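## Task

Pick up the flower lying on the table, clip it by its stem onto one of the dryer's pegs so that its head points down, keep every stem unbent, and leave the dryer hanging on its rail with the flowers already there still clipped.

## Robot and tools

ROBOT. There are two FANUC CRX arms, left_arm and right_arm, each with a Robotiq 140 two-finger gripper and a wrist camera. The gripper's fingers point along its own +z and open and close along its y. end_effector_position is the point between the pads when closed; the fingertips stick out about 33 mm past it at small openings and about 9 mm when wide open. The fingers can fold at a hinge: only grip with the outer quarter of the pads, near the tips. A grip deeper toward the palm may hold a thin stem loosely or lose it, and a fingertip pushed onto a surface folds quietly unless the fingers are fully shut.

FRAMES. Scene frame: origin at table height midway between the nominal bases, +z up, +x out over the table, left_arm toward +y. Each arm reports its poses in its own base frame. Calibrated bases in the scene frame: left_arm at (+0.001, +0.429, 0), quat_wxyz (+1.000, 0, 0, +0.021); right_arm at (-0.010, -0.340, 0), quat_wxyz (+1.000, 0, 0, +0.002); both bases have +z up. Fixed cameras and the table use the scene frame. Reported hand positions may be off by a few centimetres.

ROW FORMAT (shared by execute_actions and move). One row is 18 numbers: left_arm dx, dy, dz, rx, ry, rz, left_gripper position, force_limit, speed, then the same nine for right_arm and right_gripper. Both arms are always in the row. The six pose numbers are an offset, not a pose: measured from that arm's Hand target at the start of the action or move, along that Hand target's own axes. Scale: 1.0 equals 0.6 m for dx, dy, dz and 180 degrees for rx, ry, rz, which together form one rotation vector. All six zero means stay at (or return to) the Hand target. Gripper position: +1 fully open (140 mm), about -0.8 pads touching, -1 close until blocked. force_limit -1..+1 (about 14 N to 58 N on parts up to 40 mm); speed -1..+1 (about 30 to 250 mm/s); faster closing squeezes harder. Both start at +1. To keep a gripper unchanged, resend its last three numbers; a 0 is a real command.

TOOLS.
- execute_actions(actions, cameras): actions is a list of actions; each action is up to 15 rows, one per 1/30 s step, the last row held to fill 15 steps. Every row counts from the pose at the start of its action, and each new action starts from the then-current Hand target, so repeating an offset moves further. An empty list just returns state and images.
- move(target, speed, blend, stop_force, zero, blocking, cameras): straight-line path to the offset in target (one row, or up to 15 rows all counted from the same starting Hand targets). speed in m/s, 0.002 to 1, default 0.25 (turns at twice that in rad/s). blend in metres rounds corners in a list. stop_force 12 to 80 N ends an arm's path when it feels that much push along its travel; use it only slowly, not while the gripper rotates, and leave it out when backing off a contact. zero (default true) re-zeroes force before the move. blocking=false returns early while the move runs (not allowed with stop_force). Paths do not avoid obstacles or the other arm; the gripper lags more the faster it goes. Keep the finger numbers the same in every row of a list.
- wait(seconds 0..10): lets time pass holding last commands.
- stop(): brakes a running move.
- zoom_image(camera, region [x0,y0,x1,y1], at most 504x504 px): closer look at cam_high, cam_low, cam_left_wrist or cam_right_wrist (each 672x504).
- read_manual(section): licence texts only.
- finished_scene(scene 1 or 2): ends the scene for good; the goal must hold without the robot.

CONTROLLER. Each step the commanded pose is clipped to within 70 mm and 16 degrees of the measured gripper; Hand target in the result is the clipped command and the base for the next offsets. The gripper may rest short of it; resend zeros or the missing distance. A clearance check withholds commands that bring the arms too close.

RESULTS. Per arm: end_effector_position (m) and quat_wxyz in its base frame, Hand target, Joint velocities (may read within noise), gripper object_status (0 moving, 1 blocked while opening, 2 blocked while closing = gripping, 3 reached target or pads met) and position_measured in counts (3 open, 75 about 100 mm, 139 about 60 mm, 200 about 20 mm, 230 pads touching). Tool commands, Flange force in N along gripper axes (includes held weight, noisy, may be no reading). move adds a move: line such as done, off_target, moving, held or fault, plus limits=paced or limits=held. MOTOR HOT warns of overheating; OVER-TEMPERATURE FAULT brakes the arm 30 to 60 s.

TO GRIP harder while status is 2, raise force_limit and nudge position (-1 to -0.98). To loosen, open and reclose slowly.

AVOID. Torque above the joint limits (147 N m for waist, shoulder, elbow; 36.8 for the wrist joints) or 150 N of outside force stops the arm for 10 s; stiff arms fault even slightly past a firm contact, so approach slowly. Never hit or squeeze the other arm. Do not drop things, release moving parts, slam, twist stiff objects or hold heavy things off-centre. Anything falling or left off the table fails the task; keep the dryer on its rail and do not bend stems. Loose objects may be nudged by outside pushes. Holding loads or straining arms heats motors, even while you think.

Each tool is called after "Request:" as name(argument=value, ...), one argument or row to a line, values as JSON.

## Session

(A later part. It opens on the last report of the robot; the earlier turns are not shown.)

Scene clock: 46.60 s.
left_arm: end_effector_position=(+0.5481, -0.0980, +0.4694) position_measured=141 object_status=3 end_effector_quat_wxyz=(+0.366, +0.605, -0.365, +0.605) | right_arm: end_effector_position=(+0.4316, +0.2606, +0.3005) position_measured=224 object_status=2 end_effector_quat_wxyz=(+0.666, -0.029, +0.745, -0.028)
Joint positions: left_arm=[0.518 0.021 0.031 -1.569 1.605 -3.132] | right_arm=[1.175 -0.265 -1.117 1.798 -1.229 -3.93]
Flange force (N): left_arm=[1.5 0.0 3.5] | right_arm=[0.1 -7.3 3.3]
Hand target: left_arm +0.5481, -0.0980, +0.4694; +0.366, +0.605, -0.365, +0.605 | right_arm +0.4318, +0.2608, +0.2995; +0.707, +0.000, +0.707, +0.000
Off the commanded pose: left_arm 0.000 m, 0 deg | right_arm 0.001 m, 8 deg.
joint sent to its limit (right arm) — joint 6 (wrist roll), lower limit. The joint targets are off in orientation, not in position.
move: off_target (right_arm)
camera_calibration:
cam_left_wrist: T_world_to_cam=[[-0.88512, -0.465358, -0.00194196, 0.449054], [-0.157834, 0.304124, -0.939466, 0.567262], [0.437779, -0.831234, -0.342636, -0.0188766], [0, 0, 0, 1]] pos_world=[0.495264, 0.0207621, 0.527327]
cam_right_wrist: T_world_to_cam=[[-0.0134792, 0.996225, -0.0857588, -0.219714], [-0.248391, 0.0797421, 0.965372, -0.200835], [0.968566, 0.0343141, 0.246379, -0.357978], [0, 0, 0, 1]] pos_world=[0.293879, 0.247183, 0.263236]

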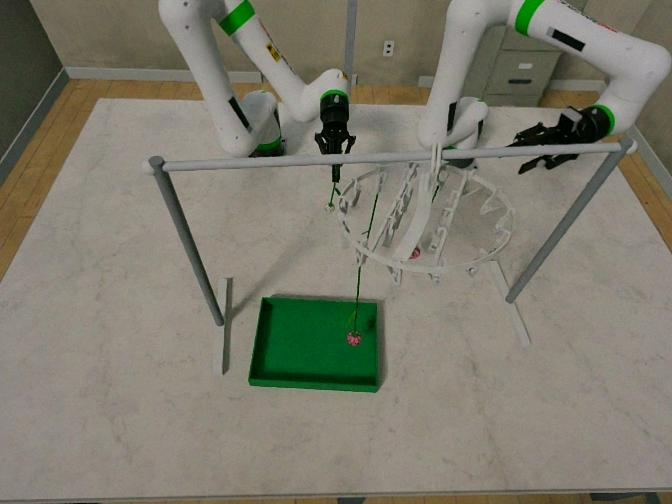

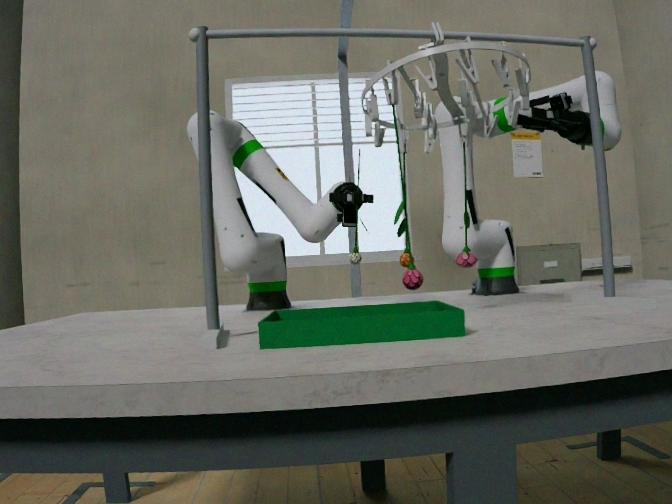

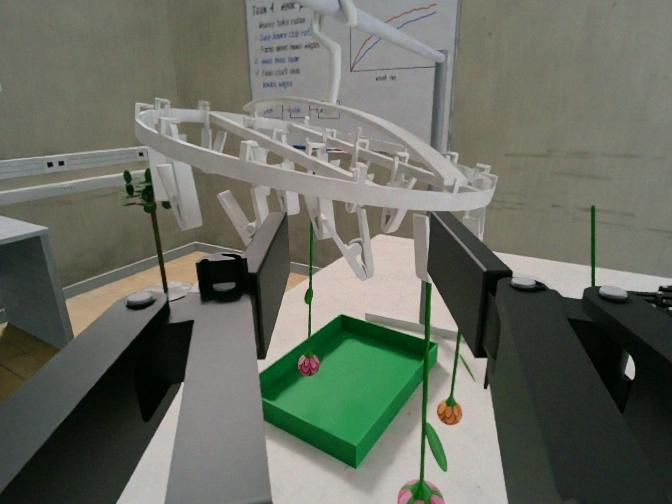

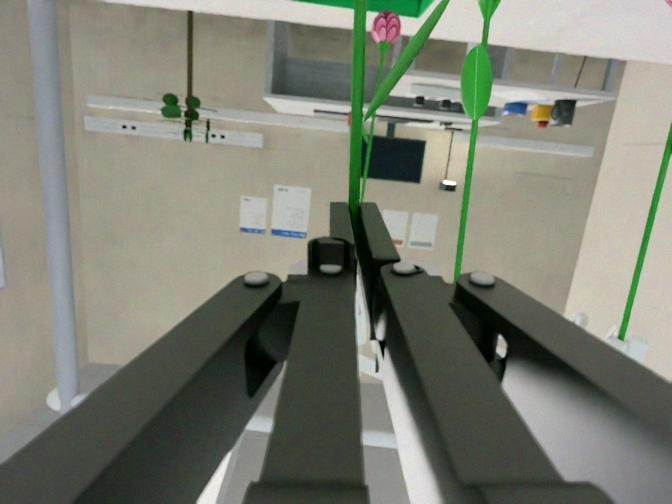

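Request:
move(
  target=[0,0,0,0,0,0,-0.1,-1,-1,-0.05,-0.268,0.197,-0.1046,0.4919,-0.1046,-1,-1,-1],
  speed=0.22,
  cameras=["cam_high"],
)

Request:
move(
  target=[0,0,0,0,0,0,-0.1,-1,-1,0,0,0,0,-0.5,0,-1,-1,-1],
  speed=0.22,
)

Scene clock: 53.37 s.
left_arm: end_effector_position=(+0.5481, -0.0980, +0.4694) position_measured=141 object_status=3 end_effector_quat_wxyz=(+0.366, +0.605, -0.365, +0.605) | right_arm: end_effector_position=(+0.5499, +0.0999, +0.3295) position_measured=224 object_status=2 end_effector_quat_wxyz=(+0.000, -0.208, +0.978, +0.000)
Joint positions: left_arm=[0.518 0.021 0.031 -1.569 1.605 -3.132] | right_arm=[0.414 0.318 0.58 0 -1.833 -1.567]
Flange force (N): left_arm=[1.7 -0.1 3.6] | right_arm=[10.0 0.4 5.2]
Hand target: left_arm +0.5481, -0.0980, +0.4694; +0.366, +0.605, -0.365, +0.605 | right_arm +0.5499, +0.0999, +0.3295; +0.000, -0.208, +0.978, +0.000
Off the commanded pose: left_arm 0.000 m, 0 deg | right_arm 0.000 m, 0 deg.
move: done
Images, in order (width x height): cam_high 672x504.

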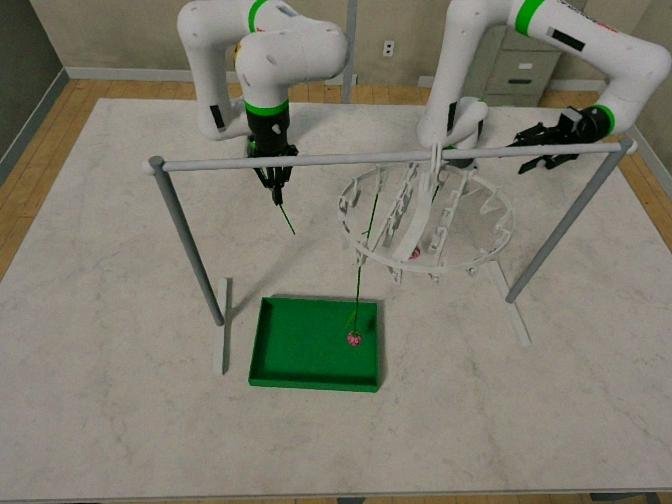

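Scene clock: 57.60 s.
left_arm: end_effector_position=(+0.5481, -0.0980, +0.4694) position_measured=141 object_status=3 end_effector_quat_wxyz=(+0.366, +0.605, -0.365, +0.605) | right_arm: end_effector_position=(+0.5499, +0.0999, +0.3295) position_measured=224 object_status=2 end_effector_quat_wxyz=(+0.692, -0.147, +0.692, +0.147)
Joint positions: left_arm=[0.518 0.021 0.031 -1.569 1.605 -3.132] | right_arm=[0.407 -0.451 -1.007 0.02 0.557 -1.588]
Flange force (N): left_arm=[1.6 -0.3 3.5] | right_arm=no reading
Hand target: left_arm +0.5481, -0.0980, +0.4694; +0.366, +0.605, -0.365, +0.605 | right_arm +0.5499, +0.0999, +0.3295; +0.692, -0.147, +0.692, +0.147
Off the commanded pose: left_arm 0.000 m, 0 deg | right_arm 0.000 m, 0 deg.
move: done
camera_calibration:
cam_left_wrist: T_world_to_cam=[[-0.88512, -0.465358, -0.00194196, 0.449054], [-0.157834, 0.304124, -0.939466, 0.567262], [0.437779, -0.831234, -0.342636, -0.0188766], [0, 0, 0, 1]] pos_world=[0.495264, 0.0207621, 0.527327]
cam_right_wrist: T_world_to_cam=[[-0.411322, 0.911468, -0.00626308, 0.145519], [-0.326801, -0.141056, 0.934508, -0.111335], [0.850891, 0.386431, 0.355888, -0.480715], [0, 0, 0, 1]] pos_world=[0.432506, 0.037423, 0.276036]

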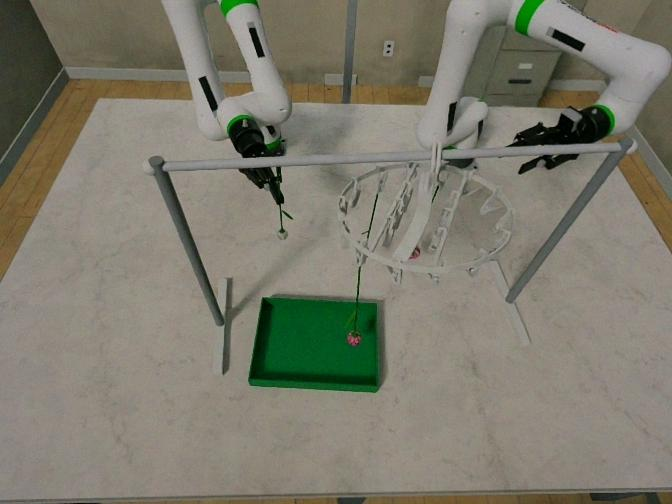

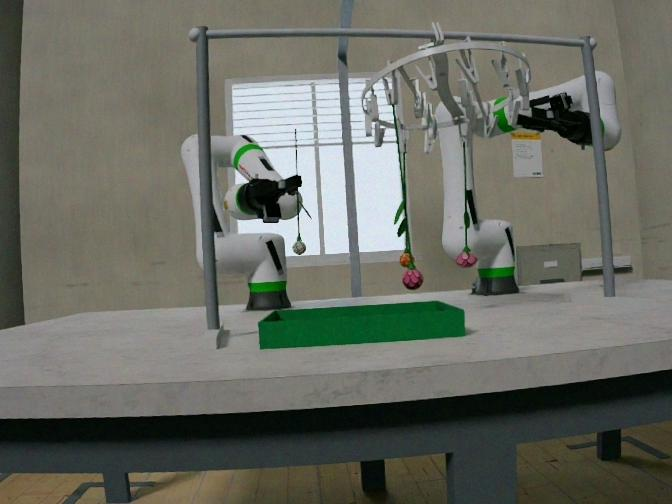

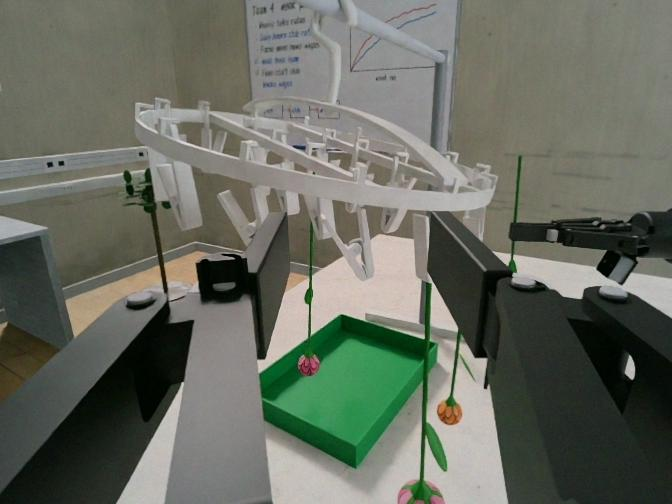

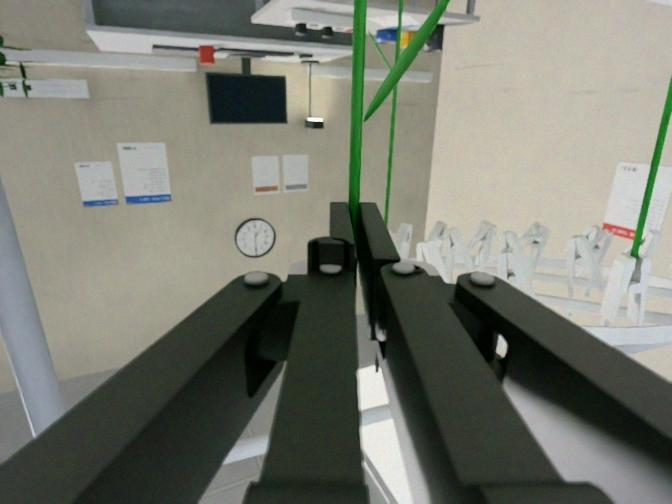

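Request:
move(
  target=[
    [-0.03,0,0.05,0,0,0,-0.1,-1,-1,0.05,0.443,-0.02,0.1,0,0,-1,-1,-1],
    [-0.0583,0,0.1,0,0,0,-0.1,-1,-1,0.1,0.74,0.1325,0.189,0,0,-1,-1,-1],
  ],
  speed=0.2,
  blend=[0.04,0],
)

Request:
zoom_image(
  camera="cam_left_wrist",
  region=[180, 20, 520, 340],
)

Request:
zoom_image(
  camera="cam_right_wrist",
  region=[220, 100, 672, 500],
)

Scene clock: 61.23 s.
left_arm: end_effector_position=(+0.5708, -0.1413, +0.4408) position_measured=141 object_status=3 end_effector_quat_wxyz=(+0.366, +0.605, -0.365, +0.605) | right_arm: end_effector_position=(+0.4345, +0.4256, +0.2851) position_measured=224 object_status=2 end_effector_quat_wxyz=(+0.706, +0.005, +0.708, -0.003)
Joint positions: left_arm=[0.408 0.046 -0.011 -1.565 1.496 -3.198] | right_arm=[1.409 0.245 -0.185 -1.51 1.433 -0.436]
Flange force (N): left_arm=[1.9 0.6 3.4] | right_arm=[-2.5 -6.9 0.7]
Hand target: left_arm +0.5708, -0.1413, +0.4408; +0.366, +0.605, -0.365, +0.605 (not the last commanded pose) | right_arm +0.4345, +0.4256, +0.2851; +0.706, +0.005, +0.708, -0.003 (not the last commanded pose)
Off the commanded pose: left_arm 0.013 m, 0 deg | right_arm 0.114 m, 9 deg.
move: held (right_arm; a check stopped the path), off_target (left_arm; braked when a check withheld steps of right_arm); path passed 1 of 2 targets; limits=held
pose unreachable (right arm): on one or more control steps of this call, first in action 0 (counted from 0), this arm could not follow its commanded pose, so it was not sent that pose on those steps. It may still have moved: this result reports where it is.
cause: moving toward the commanded pose would bring a part of the arm too close to another arm (a part of this arm just beyond joint 4 (forearm roll) and a part of the left arm just beyond its joint 2 (shoulder)).
camera_calibration:
cam_left_wrist: T_world_to_cam=[[-0.88512, -0.465358, -0.00194196, 0.44894], [-0.157834, 0.304124, -0.939466, 0.557144], [0.437779, -0.831234, -0.342636, -0.074606], [0, 0, 0, 1]] pos_world=[0.517964, -0.0225379, 0.498727]
cam_right_wrist: T_world_to_cam=[[0.00475541, 0.999983, -0.00337756, -0.418358], [-0.353472, 0.00484047, 0.935433, -0.112357], [0.935433, -0.0032545, 0.353489, -0.362804], [0, 0, 0, 1]] pos_world=[0.301653, 0.417714, 0.231936]

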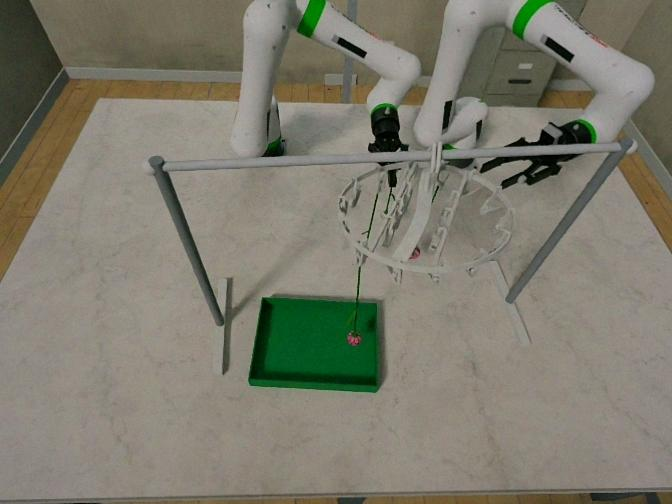

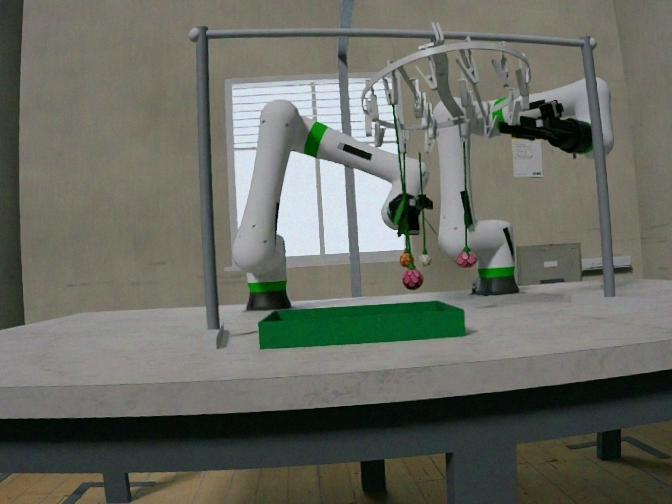

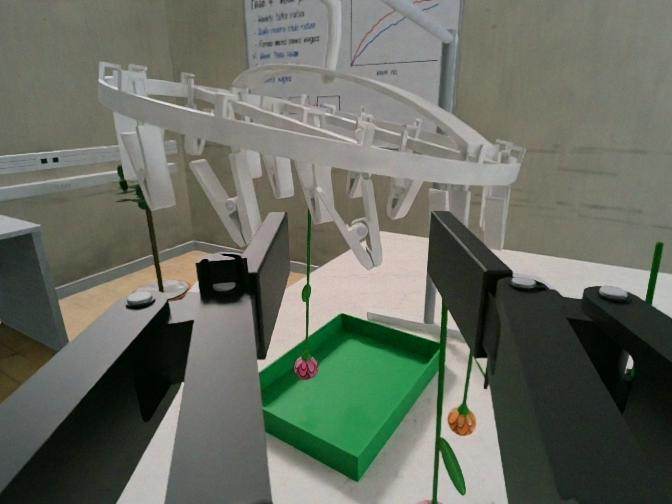

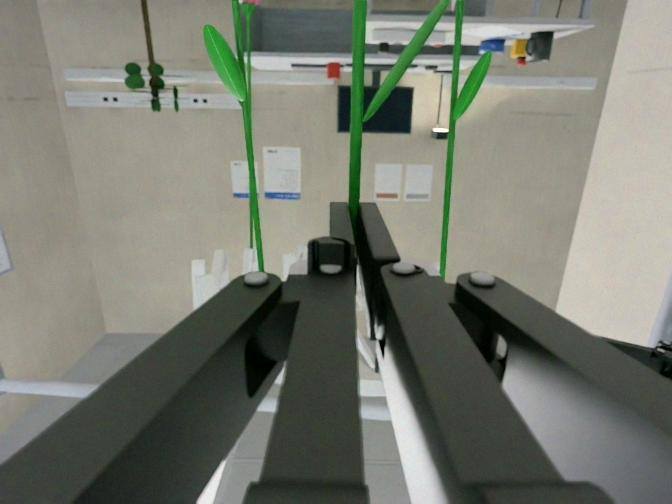

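Scaled by 1.482.

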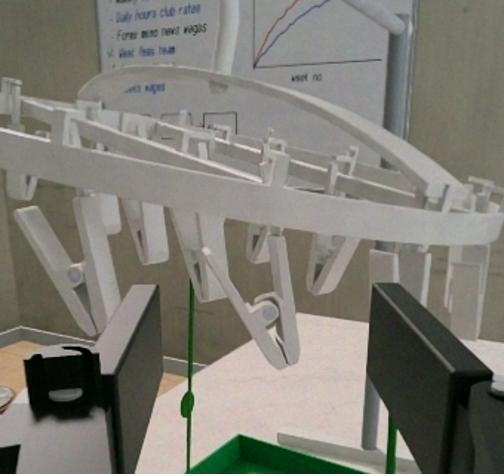

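Scaled by 1.115.

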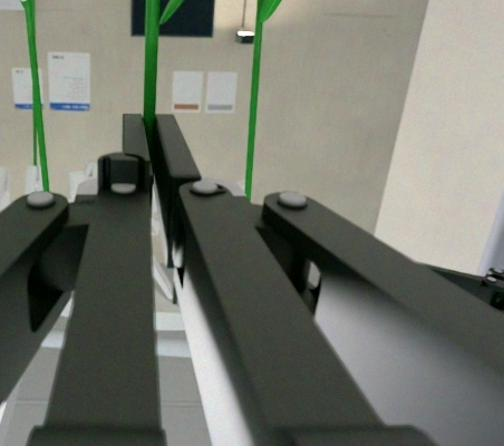

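Request:
move(
  target=[-0.005,-0.005,0.12,0,0,0,-0.1,-1,-1,0,0,0,0,0,0,-1,-1,-1],
  speed=0.06,
)

Request:
zoom_image(
  camera="cam_left_wrist",
  region=[230, 80, 470, 320],
)

Scene clock: 65.10 s.
left_arm: end_effector_position=(+0.6069, -0.2037, +0.4379) position_measured=141 object_status=3 end_effector_quat_wxyz=(+0.366, +0.605, -0.365, +0.606) | right_arm: end_effector_position=(+0.4345, +0.4256, +0.2851) position_measured=224 object_status=2 end_effector_quat_wxyz=(+0.706, +0.005, +0.708, -0.003)
Joint positions: left_arm=[0.253 0.083 0.021 -1.555 1.341 -3.205] | right_arm=[1.409 0.245 -0.185 -1.51 1.433 -0.436]
Flange force (N): left_arm=[1.8 0.9 3.3] | right_arm=[-3.6 -7.3 0.8]
Hand target: left_arm +0.6069, -0.2037, +0.4379; +0.366, +0.605, -0.365, +0.605 | right_arm +0.4345, +0.4256, +0.2851; +0.706, +0.005, +0.708, -0.003
Off the commanded pose: left_arm 0.000 m, 0 deg | right_arm 0.000 m, 0 deg.
move: done
camera_calibration:
cam_left_wrist: T_world_to_cam=[[-0.88512, -0.465358, -0.00194107, 0.451984], [-0.157835, 0.304123, -0.939466, 0.579175], [0.437779, -0.831234, -0.342636, -0.143199], [0, 0, 0, 1]] pos_world=[0.554164, -0.0848379, 0.495927]
cam_right_wrist: T_world_to_cam=[[0.00475541, 0.999983, -0.00337756, -0.418358], [-0.353472, 0.00484047, 0.935433, -0.112357], [0.935433, -0.0032545, 0.353489, -0.362804], [0, 0, 0, 1]] pos_world=[0.301653, 0.417714, 0.231936]

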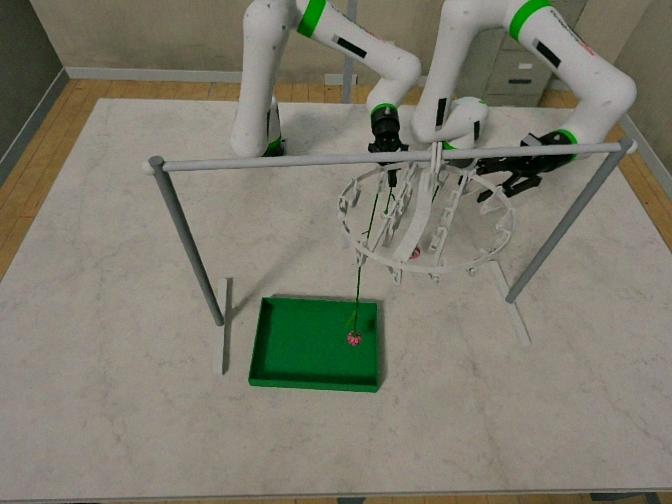

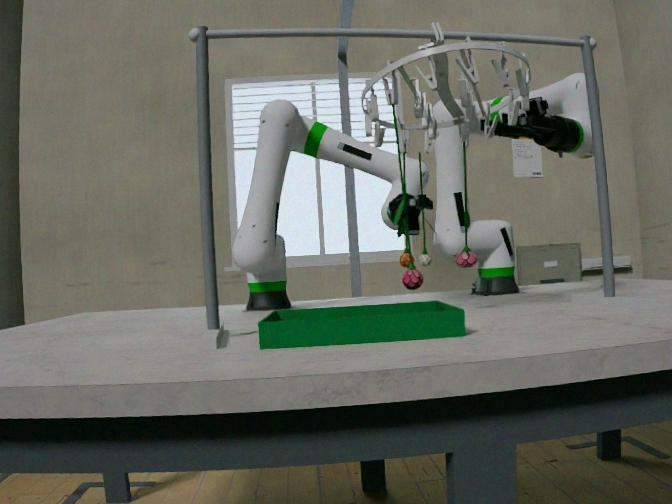

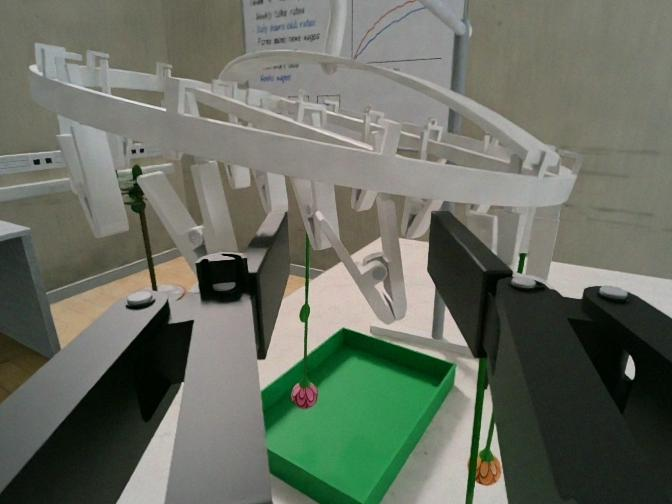

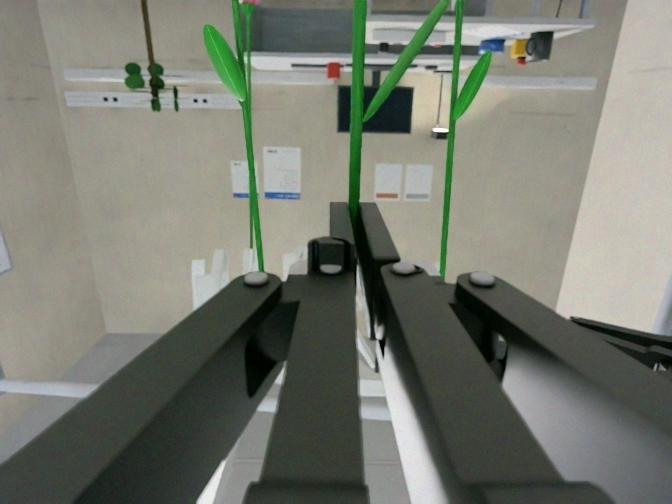

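Scaled by 2.100.

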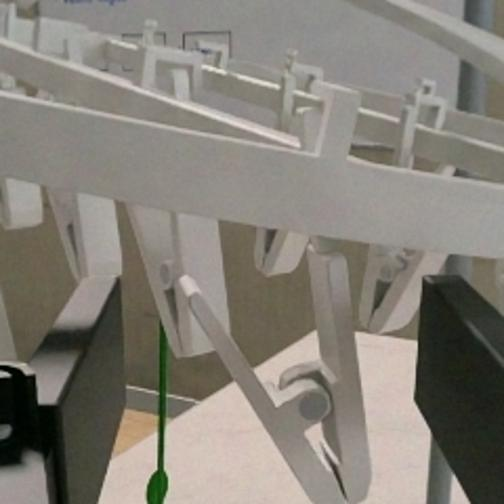

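Request:
move(
  target=[
    [0,0,0,0,0,0,-0.1,-1,-1,0.038,0.19,0.077,0,0,0,-1,-1,-1],
    [0,0,0,0,0,0,-0.1,-1,-1,0.038,0.2157,0.1425,0,0,0,-1,-1,-1],
  ],
  speed=0.1,
  blend=[0.02,0],
)

Request:
zoom_image(
  camera="cam_left_wrist",
  region=[230, 180, 600, 500],
)

Scene clock: 67.23 s.
left_arm: end_effector_position=(+0.6069, -0.2037, +0.4379) position_measured=141 object_status=3 end_effector_quat_wxyz=(+0.366, +0.605, -0.365, +0.605) | right_arm: end_effector_position=(+0.4416, +0.4427, +0.2816) position_measured=224 object_status=2 end_effector_quat_wxyz=(+0.706, +0.005, +0.708, -0.003)
Joint positions: left_arm=[0.253 0.083 0.021 -1.555 1.341 -3.205] | right_arm=[1.401 0.288 -0.138 -1.506 1.425 -0.434]
Flange force (N): left_arm=[1.9 1.2 3.2] | right_arm=[-4.8 -9.1 0.6]
Hand target: left_arm +0.6069, -0.2037, +0.4379; +0.366, +0.605, -0.365, +0.605 | right_arm +0.4415, +0.4427, +0.2817; +0.706, +0.005, +0.708, -0.002 (not the last commanded pose)
Off the commanded pose: left_arm 0.000 m, 0 deg | right_arm 0.138 m, 0 deg.
move: held (right_arm; a check stopped the path); path passed 0 of 2 targets; limits=held
pose unreachable (right arm): on one or more control steps of this call, first in action 0 (counted from 0), this arm could not follow its commanded pose, so it was not sent that pose on those steps. It may still have moved: this result reports where it is.
cause: moving toward the commanded pose would bring a part of the arm too close to another arm (a part of this arm just beyond joint 4 (forearm roll) and a part of the left arm just beyond its joint 2 (shoulder), where that arm would come to rest).
camera_calibration:
cam_left_wrist: T_world_to_cam=[[-0.88512, -0.465358, -0.00194196, 0.451984], [-0.157834, 0.304124, -0.939466, 0.57908], [0.437779, -0.831234, -0.342636, -0.143233], [0, 0, 0, 1]] pos_world=[0.554164, -0.0848379, 0.495827]
cam_right_wrist: T_world_to_cam=[[0.0045335, 0.999984, -0.00335201, -0.435441], [-0.35356, 0.00473842, 0.9354, -0.106577], [0.935401, -0.00305549, 0.353576, -0.368249], [0, 0, 0, 1]] pos_world=[0.308753, 0.434814, 0.228436]

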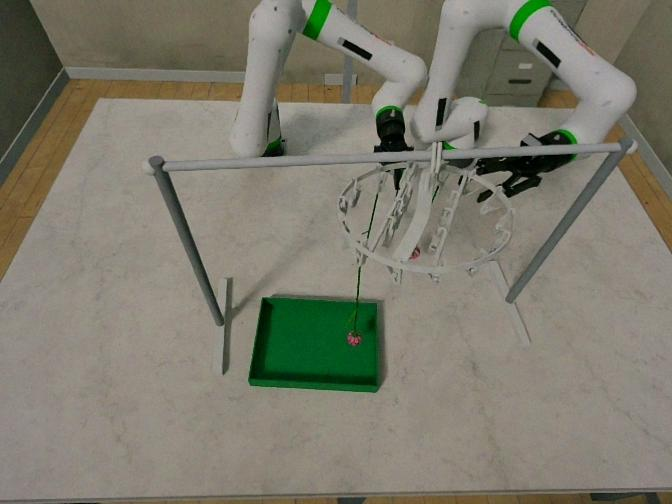

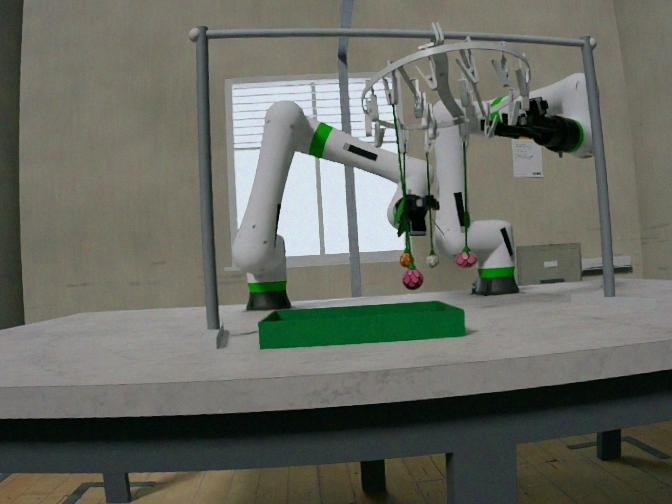

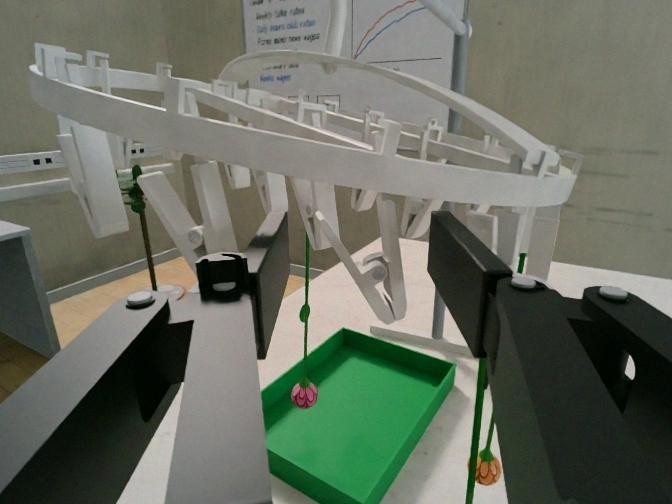

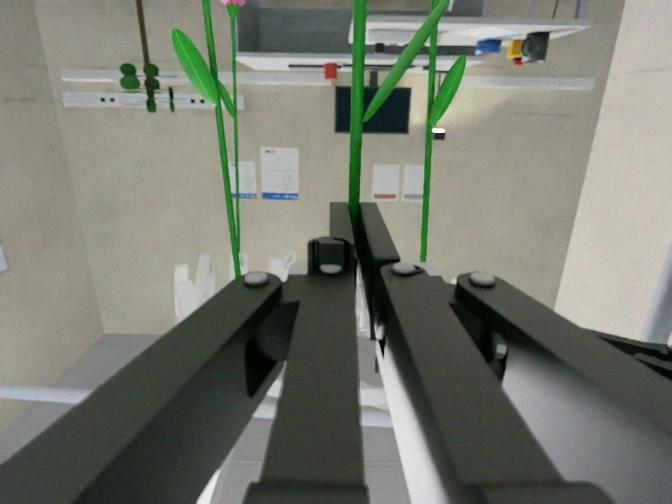

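Scaled by 1.362.

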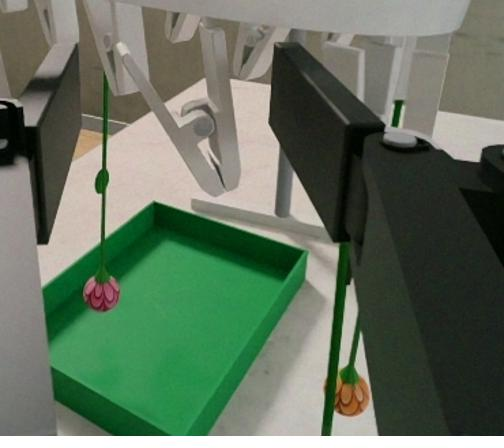

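Request:
move(
  target=[
    [0,0,0,0,0,0,-0.1,-1,-1,0.0195,-0.171,-0.019,0,0,0,-1,-1,-1],
    [0,0,0,0,0,0,-0.1,-1,-1,0.07,-0.571,0.0475,-0.142,0,0,-1,-1,-1],
    [0,0,0,0,0,0,-0.1,-1,-1,0.1,-0.39,0.286,-0.42,0,0,-1,-1,-1],
  ],
  speed=0.2,
  blend=[0.03,0.02,0],
)

Scene clock: 72.77 s.
left_arm: end_effector_position=(+0.6069, -0.2037, +0.4379) position_measured=141 object_status=3 end_effector_quat_wxyz=(+0.366, +0.605, -0.365, +0.605) | right_arm: end_effector_position=(+0.4498, +0.1933, +0.2486) position_measured=224 object_status=2 end_effector_quat_wxyz=(+0.707, -0.085, +0.697, +0.085)
Joint positions: left_arm=[0.253 0.083 0.021 -1.555 1.341 -3.204] | right_arm=[1.132 -0.455 -0.946 -1.194 0.991 -0.609]
Flange force (N): left_arm=[1.8 1.2 3.3] | right_arm=no reading
Hand target: left_arm +0.6069, -0.2037, +0.4379; +0.366, +0.605, -0.365, +0.605 | right_arm +0.4498, +0.1933, +0.2486; +0.707, -0.085, +0.697, +0.085 (not the last commanded pose)
Off the commanded pose: left_arm 0.000 m, 0 deg | right_arm 0.164 m, 61 deg.
move: held (right_arm; a check stopped the path); path passed 1 of 3 targets; limits=held
pose unreachable (right arm): on one or more control steps of this call, first in action 0 (counted from 0), this arm could not follow its commanded pose, so it was not sent that pose on those steps. It may still have moved: this result reports where it is.
cause: moving toward the commanded pose would bring two parts of the arm too close to each other (joints 2 (shoulder) to 5 (wrist pitch) lie between them).
camera_calibration:
cam_left_wrist: T_world_to_cam=[[-0.88512, -0.465358, -0.00194196, 0.451984], [-0.157834, 0.304124, -0.939466, 0.57908], [0.437779, -0.831234, -0.342636, -0.143233], [0, 0, 0, 1]] pos_world=[0.554164, -0.0848379, 0.495827]
cam_right_wrist: T_world_to_cam=[[-0.244192, 0.969701, -0.00712757, -0.067515], [-0.358352, -0.083406, 0.929854, -0.0510509], [0.901085, 0.229617, 0.367861, -0.398107], [0, 0, 0, 1]] pos_world=[0.323948, 0.152624, 0.193437]

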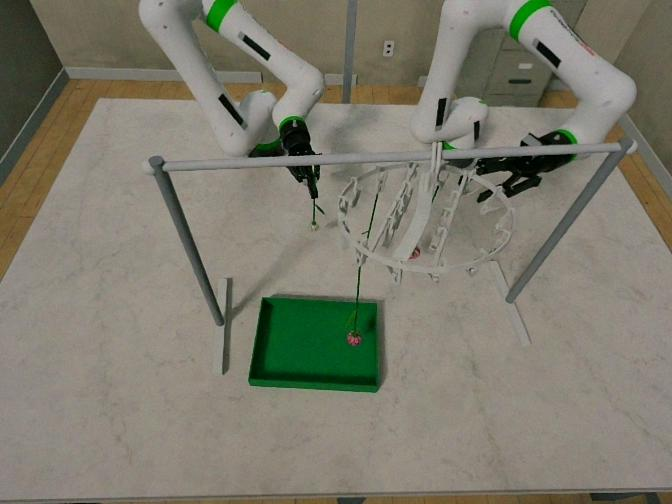

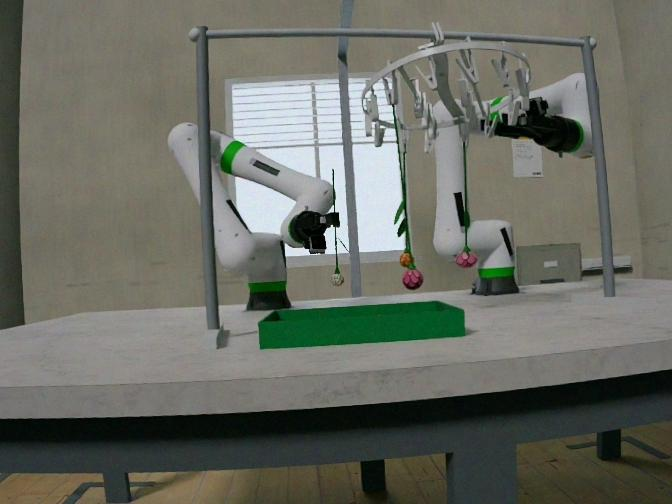

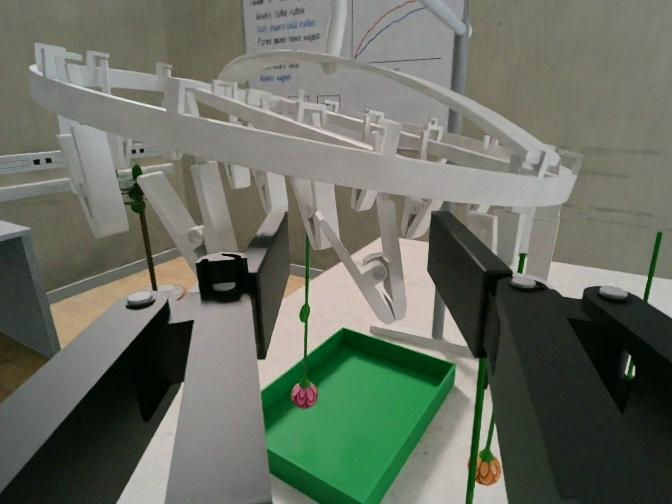

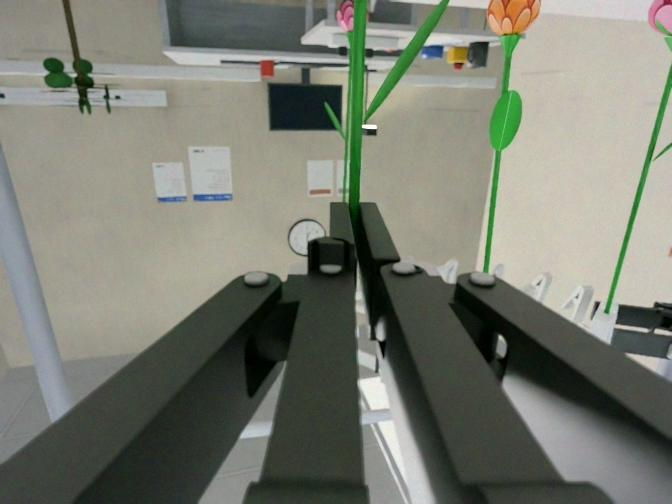

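Request:
move(
  target=[
    [0,0,0,0,0,0,-0.1,-1,-1,0.015,-0.1945,0.141,-0.09,0,0,-1,-1,-1],
    [0,0,0,0,0,0,-0.1,-1,-1,0.045,-0.039,0.27,-0.34,0,0,-1,-1,-1],
  ],
  speed=0.2,
  blend=[0.02,0],
)

Request:
zoom_image(
  camera="cam_right_wrist",
  region=[220, 0, 672, 400],
)

Scene clock: 76.23 s.
left_arm: end_effector_position=(+0.6069, -0.2037, +0.4379) position_measured=141 object_status=3 end_effector_quat_wxyz=(+0.366, +0.605, -0.365, +0.605) | right_arm: end_effector_position=(+0.6130, +0.2093, +0.2238) position_measured=224 object_status=2 end_effector_quat_wxyz=(+0.565, -0.433, +0.557, +0.428)
Joint positions: left_arm=[0.253 0.083 0.021 -1.555 1.341 -3.204] | right_arm=[-0.251 0.553 -0.51 1.558 1.571 -2.067]
Flange force (N): left_arm=[1.9 1.4 3.4] | right_arm=[-4.6 7.3 -2.4]
Hand target: left_arm +0.6069, -0.2037, +0.4379; +0.366, +0.605, -0.365, +0.605 | right_arm +0.6130, +0.2093, +0.2238; +0.565, -0.433, +0.557, +0.428
Off the commanded pose: left_arm 0.000 m, 0 deg | right_arm 0.000 m, 0 deg.
move: done
camera_calibration:
cam_left_wrist: T_world_to_cam=[[-0.88512, -0.465358, -0.00194196, 0.451984], [-0.157834, 0.304124, -0.939466, 0.57908], [0.437779, -0.831234, -0.342636, -0.143233], [0, 0, 0, 1]] pos_world=[0.554164, -0.0848379, 0.495827]
cam_right_wrist: T_world_to_cam=[[-0.967254, 0.253137, -0.0184536, 0.552419], [-0.108051, -0.344899, 0.9324, -0.0673691], [0.22966, 0.903862, 0.360957, -0.267694], [0, 0, 0, 1]] pos_world=[0.588529, 0.0788858, 0.169635]

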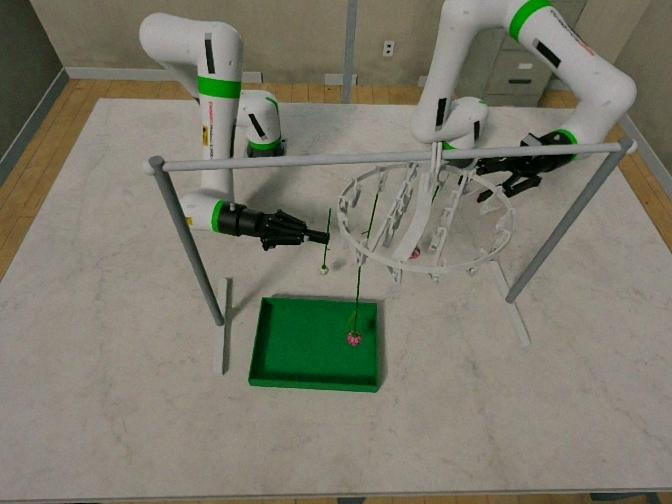

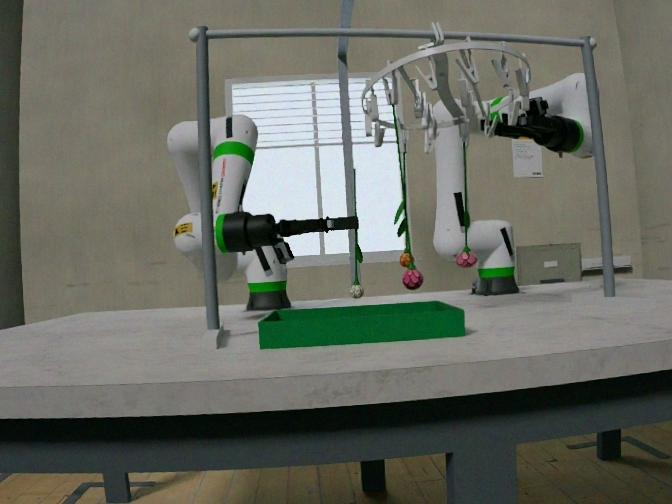

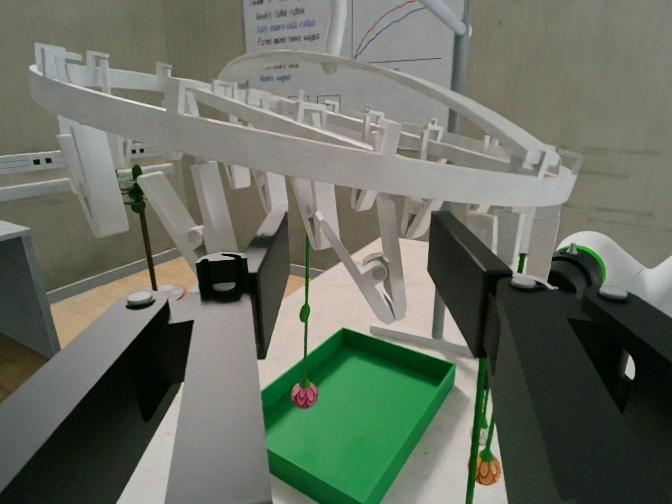

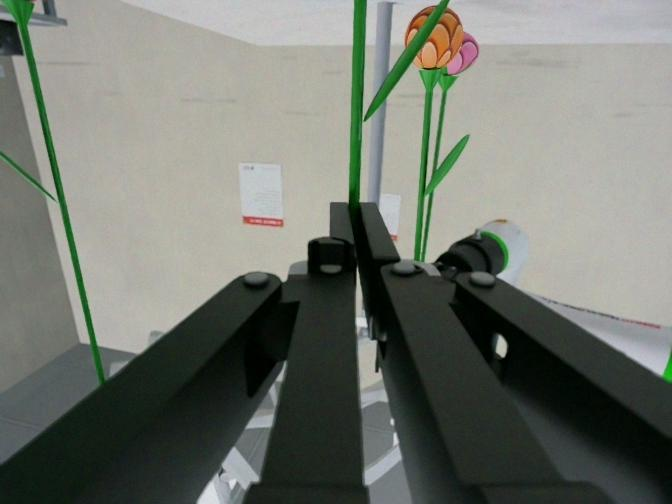

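Scaled by 1.115.

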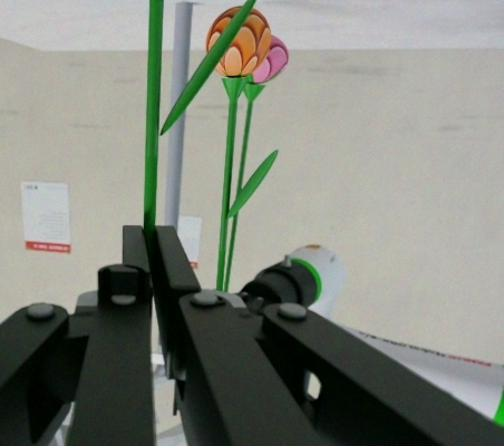

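Request:
move(
  target=[
    [0,0,0,0,0,0,-0.1,-1,-1,-0.03,-0.002,0.2215,-0.0556,0,0,-1,-1,-1],
    [0,0,0.015,0,0,0,-0.1,-1,-1,-0.03,0.008,0.375,-0.139,0,0,-1,-1,-1],
  ],
  speed=0.09,
  blend=[0.02,0],
)

Scene clock: 81.37 s.
left_arm: end_effector_position=(+0.6111, -0.2116, +0.4379) position_measured=141 object_status=3 end_effector_quat_wxyz=(+0.366, +0.605, -0.365, +0.605) | right_arm: end_effector_position=(+0.6663, +0.4279, +0.2430) position_measured=224 object_status=2 end_effector_quat_wxyz=(-0.458, +0.545, -0.451, -0.539)
Joint positions: left_arm=[0.234 0.088 0.027 -1.554 1.322 -3.204] | right_arm=[0.096 0.919 0.187 1.624 1.63 -2.395]
Flange force (N): left_arm=[2.1 1.1 3.0] | right_arm=[-3.6 13.3 -0.9]
Hand target: left_arm +0.6111, -0.2116, +0.4379; +0.366, +0.605, -0.365, +0.605 | right_arm +0.6664, +0.4279, +0.2430; -0.458, +0.545, -0.451, -0.539
Off the commanded pose: left_arm 0.000 m, 0 deg | right_arm 0.000 m, 0 deg.
move: done
camera_calibration:
cam_left_wrist: T_world_to_cam=[[-0.88512, -0.465358, -0.00194196, 0.451979], [-0.157834, 0.304124, -0.939466, 0.58227], [0.437779, -0.831234, -0.342636, -0.151687], [0, 0, 0, 1]] pos_world=[0.558364, -0.0928379, 0.495927]
cam_right_wrist: T_world_to_cam=[[-0.983495, -0.17985, -0.0197712, 0.745393], [0.0458178, -0.35327, 0.934399, -0.103691], [-0.175036, 0.918071, 0.35568, -0.219603], [0, 0, 0, 1]] pos_world=[0.699403, 0.299039, 0.189735]

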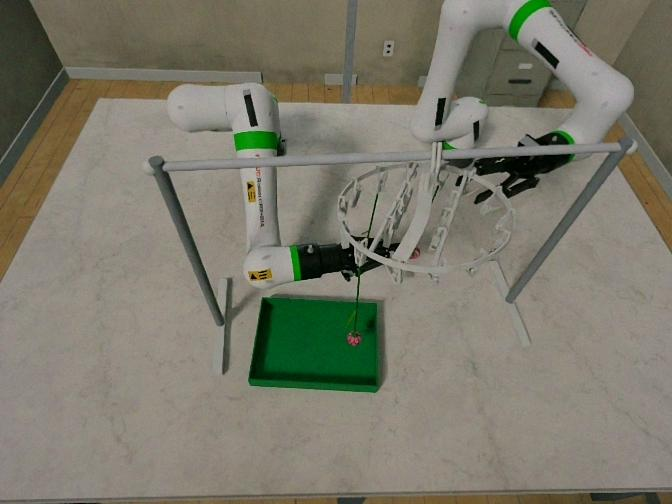

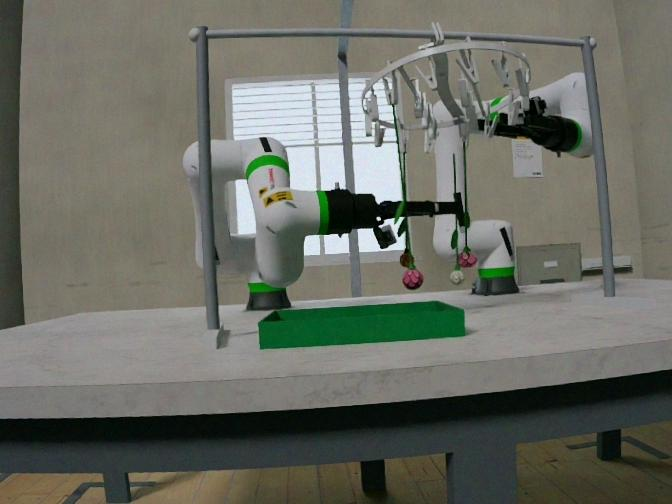

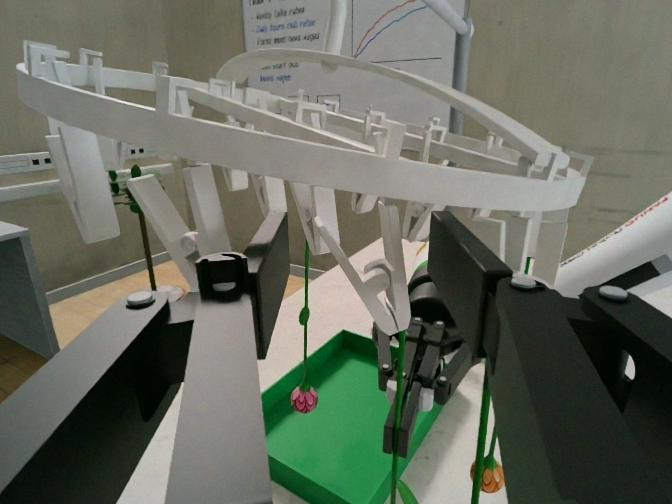

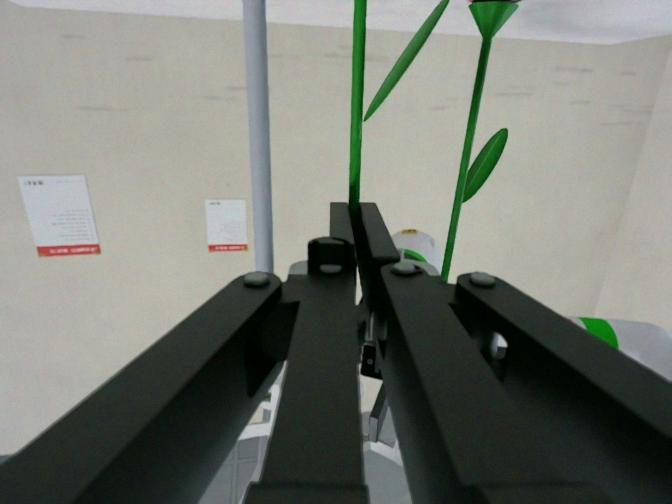

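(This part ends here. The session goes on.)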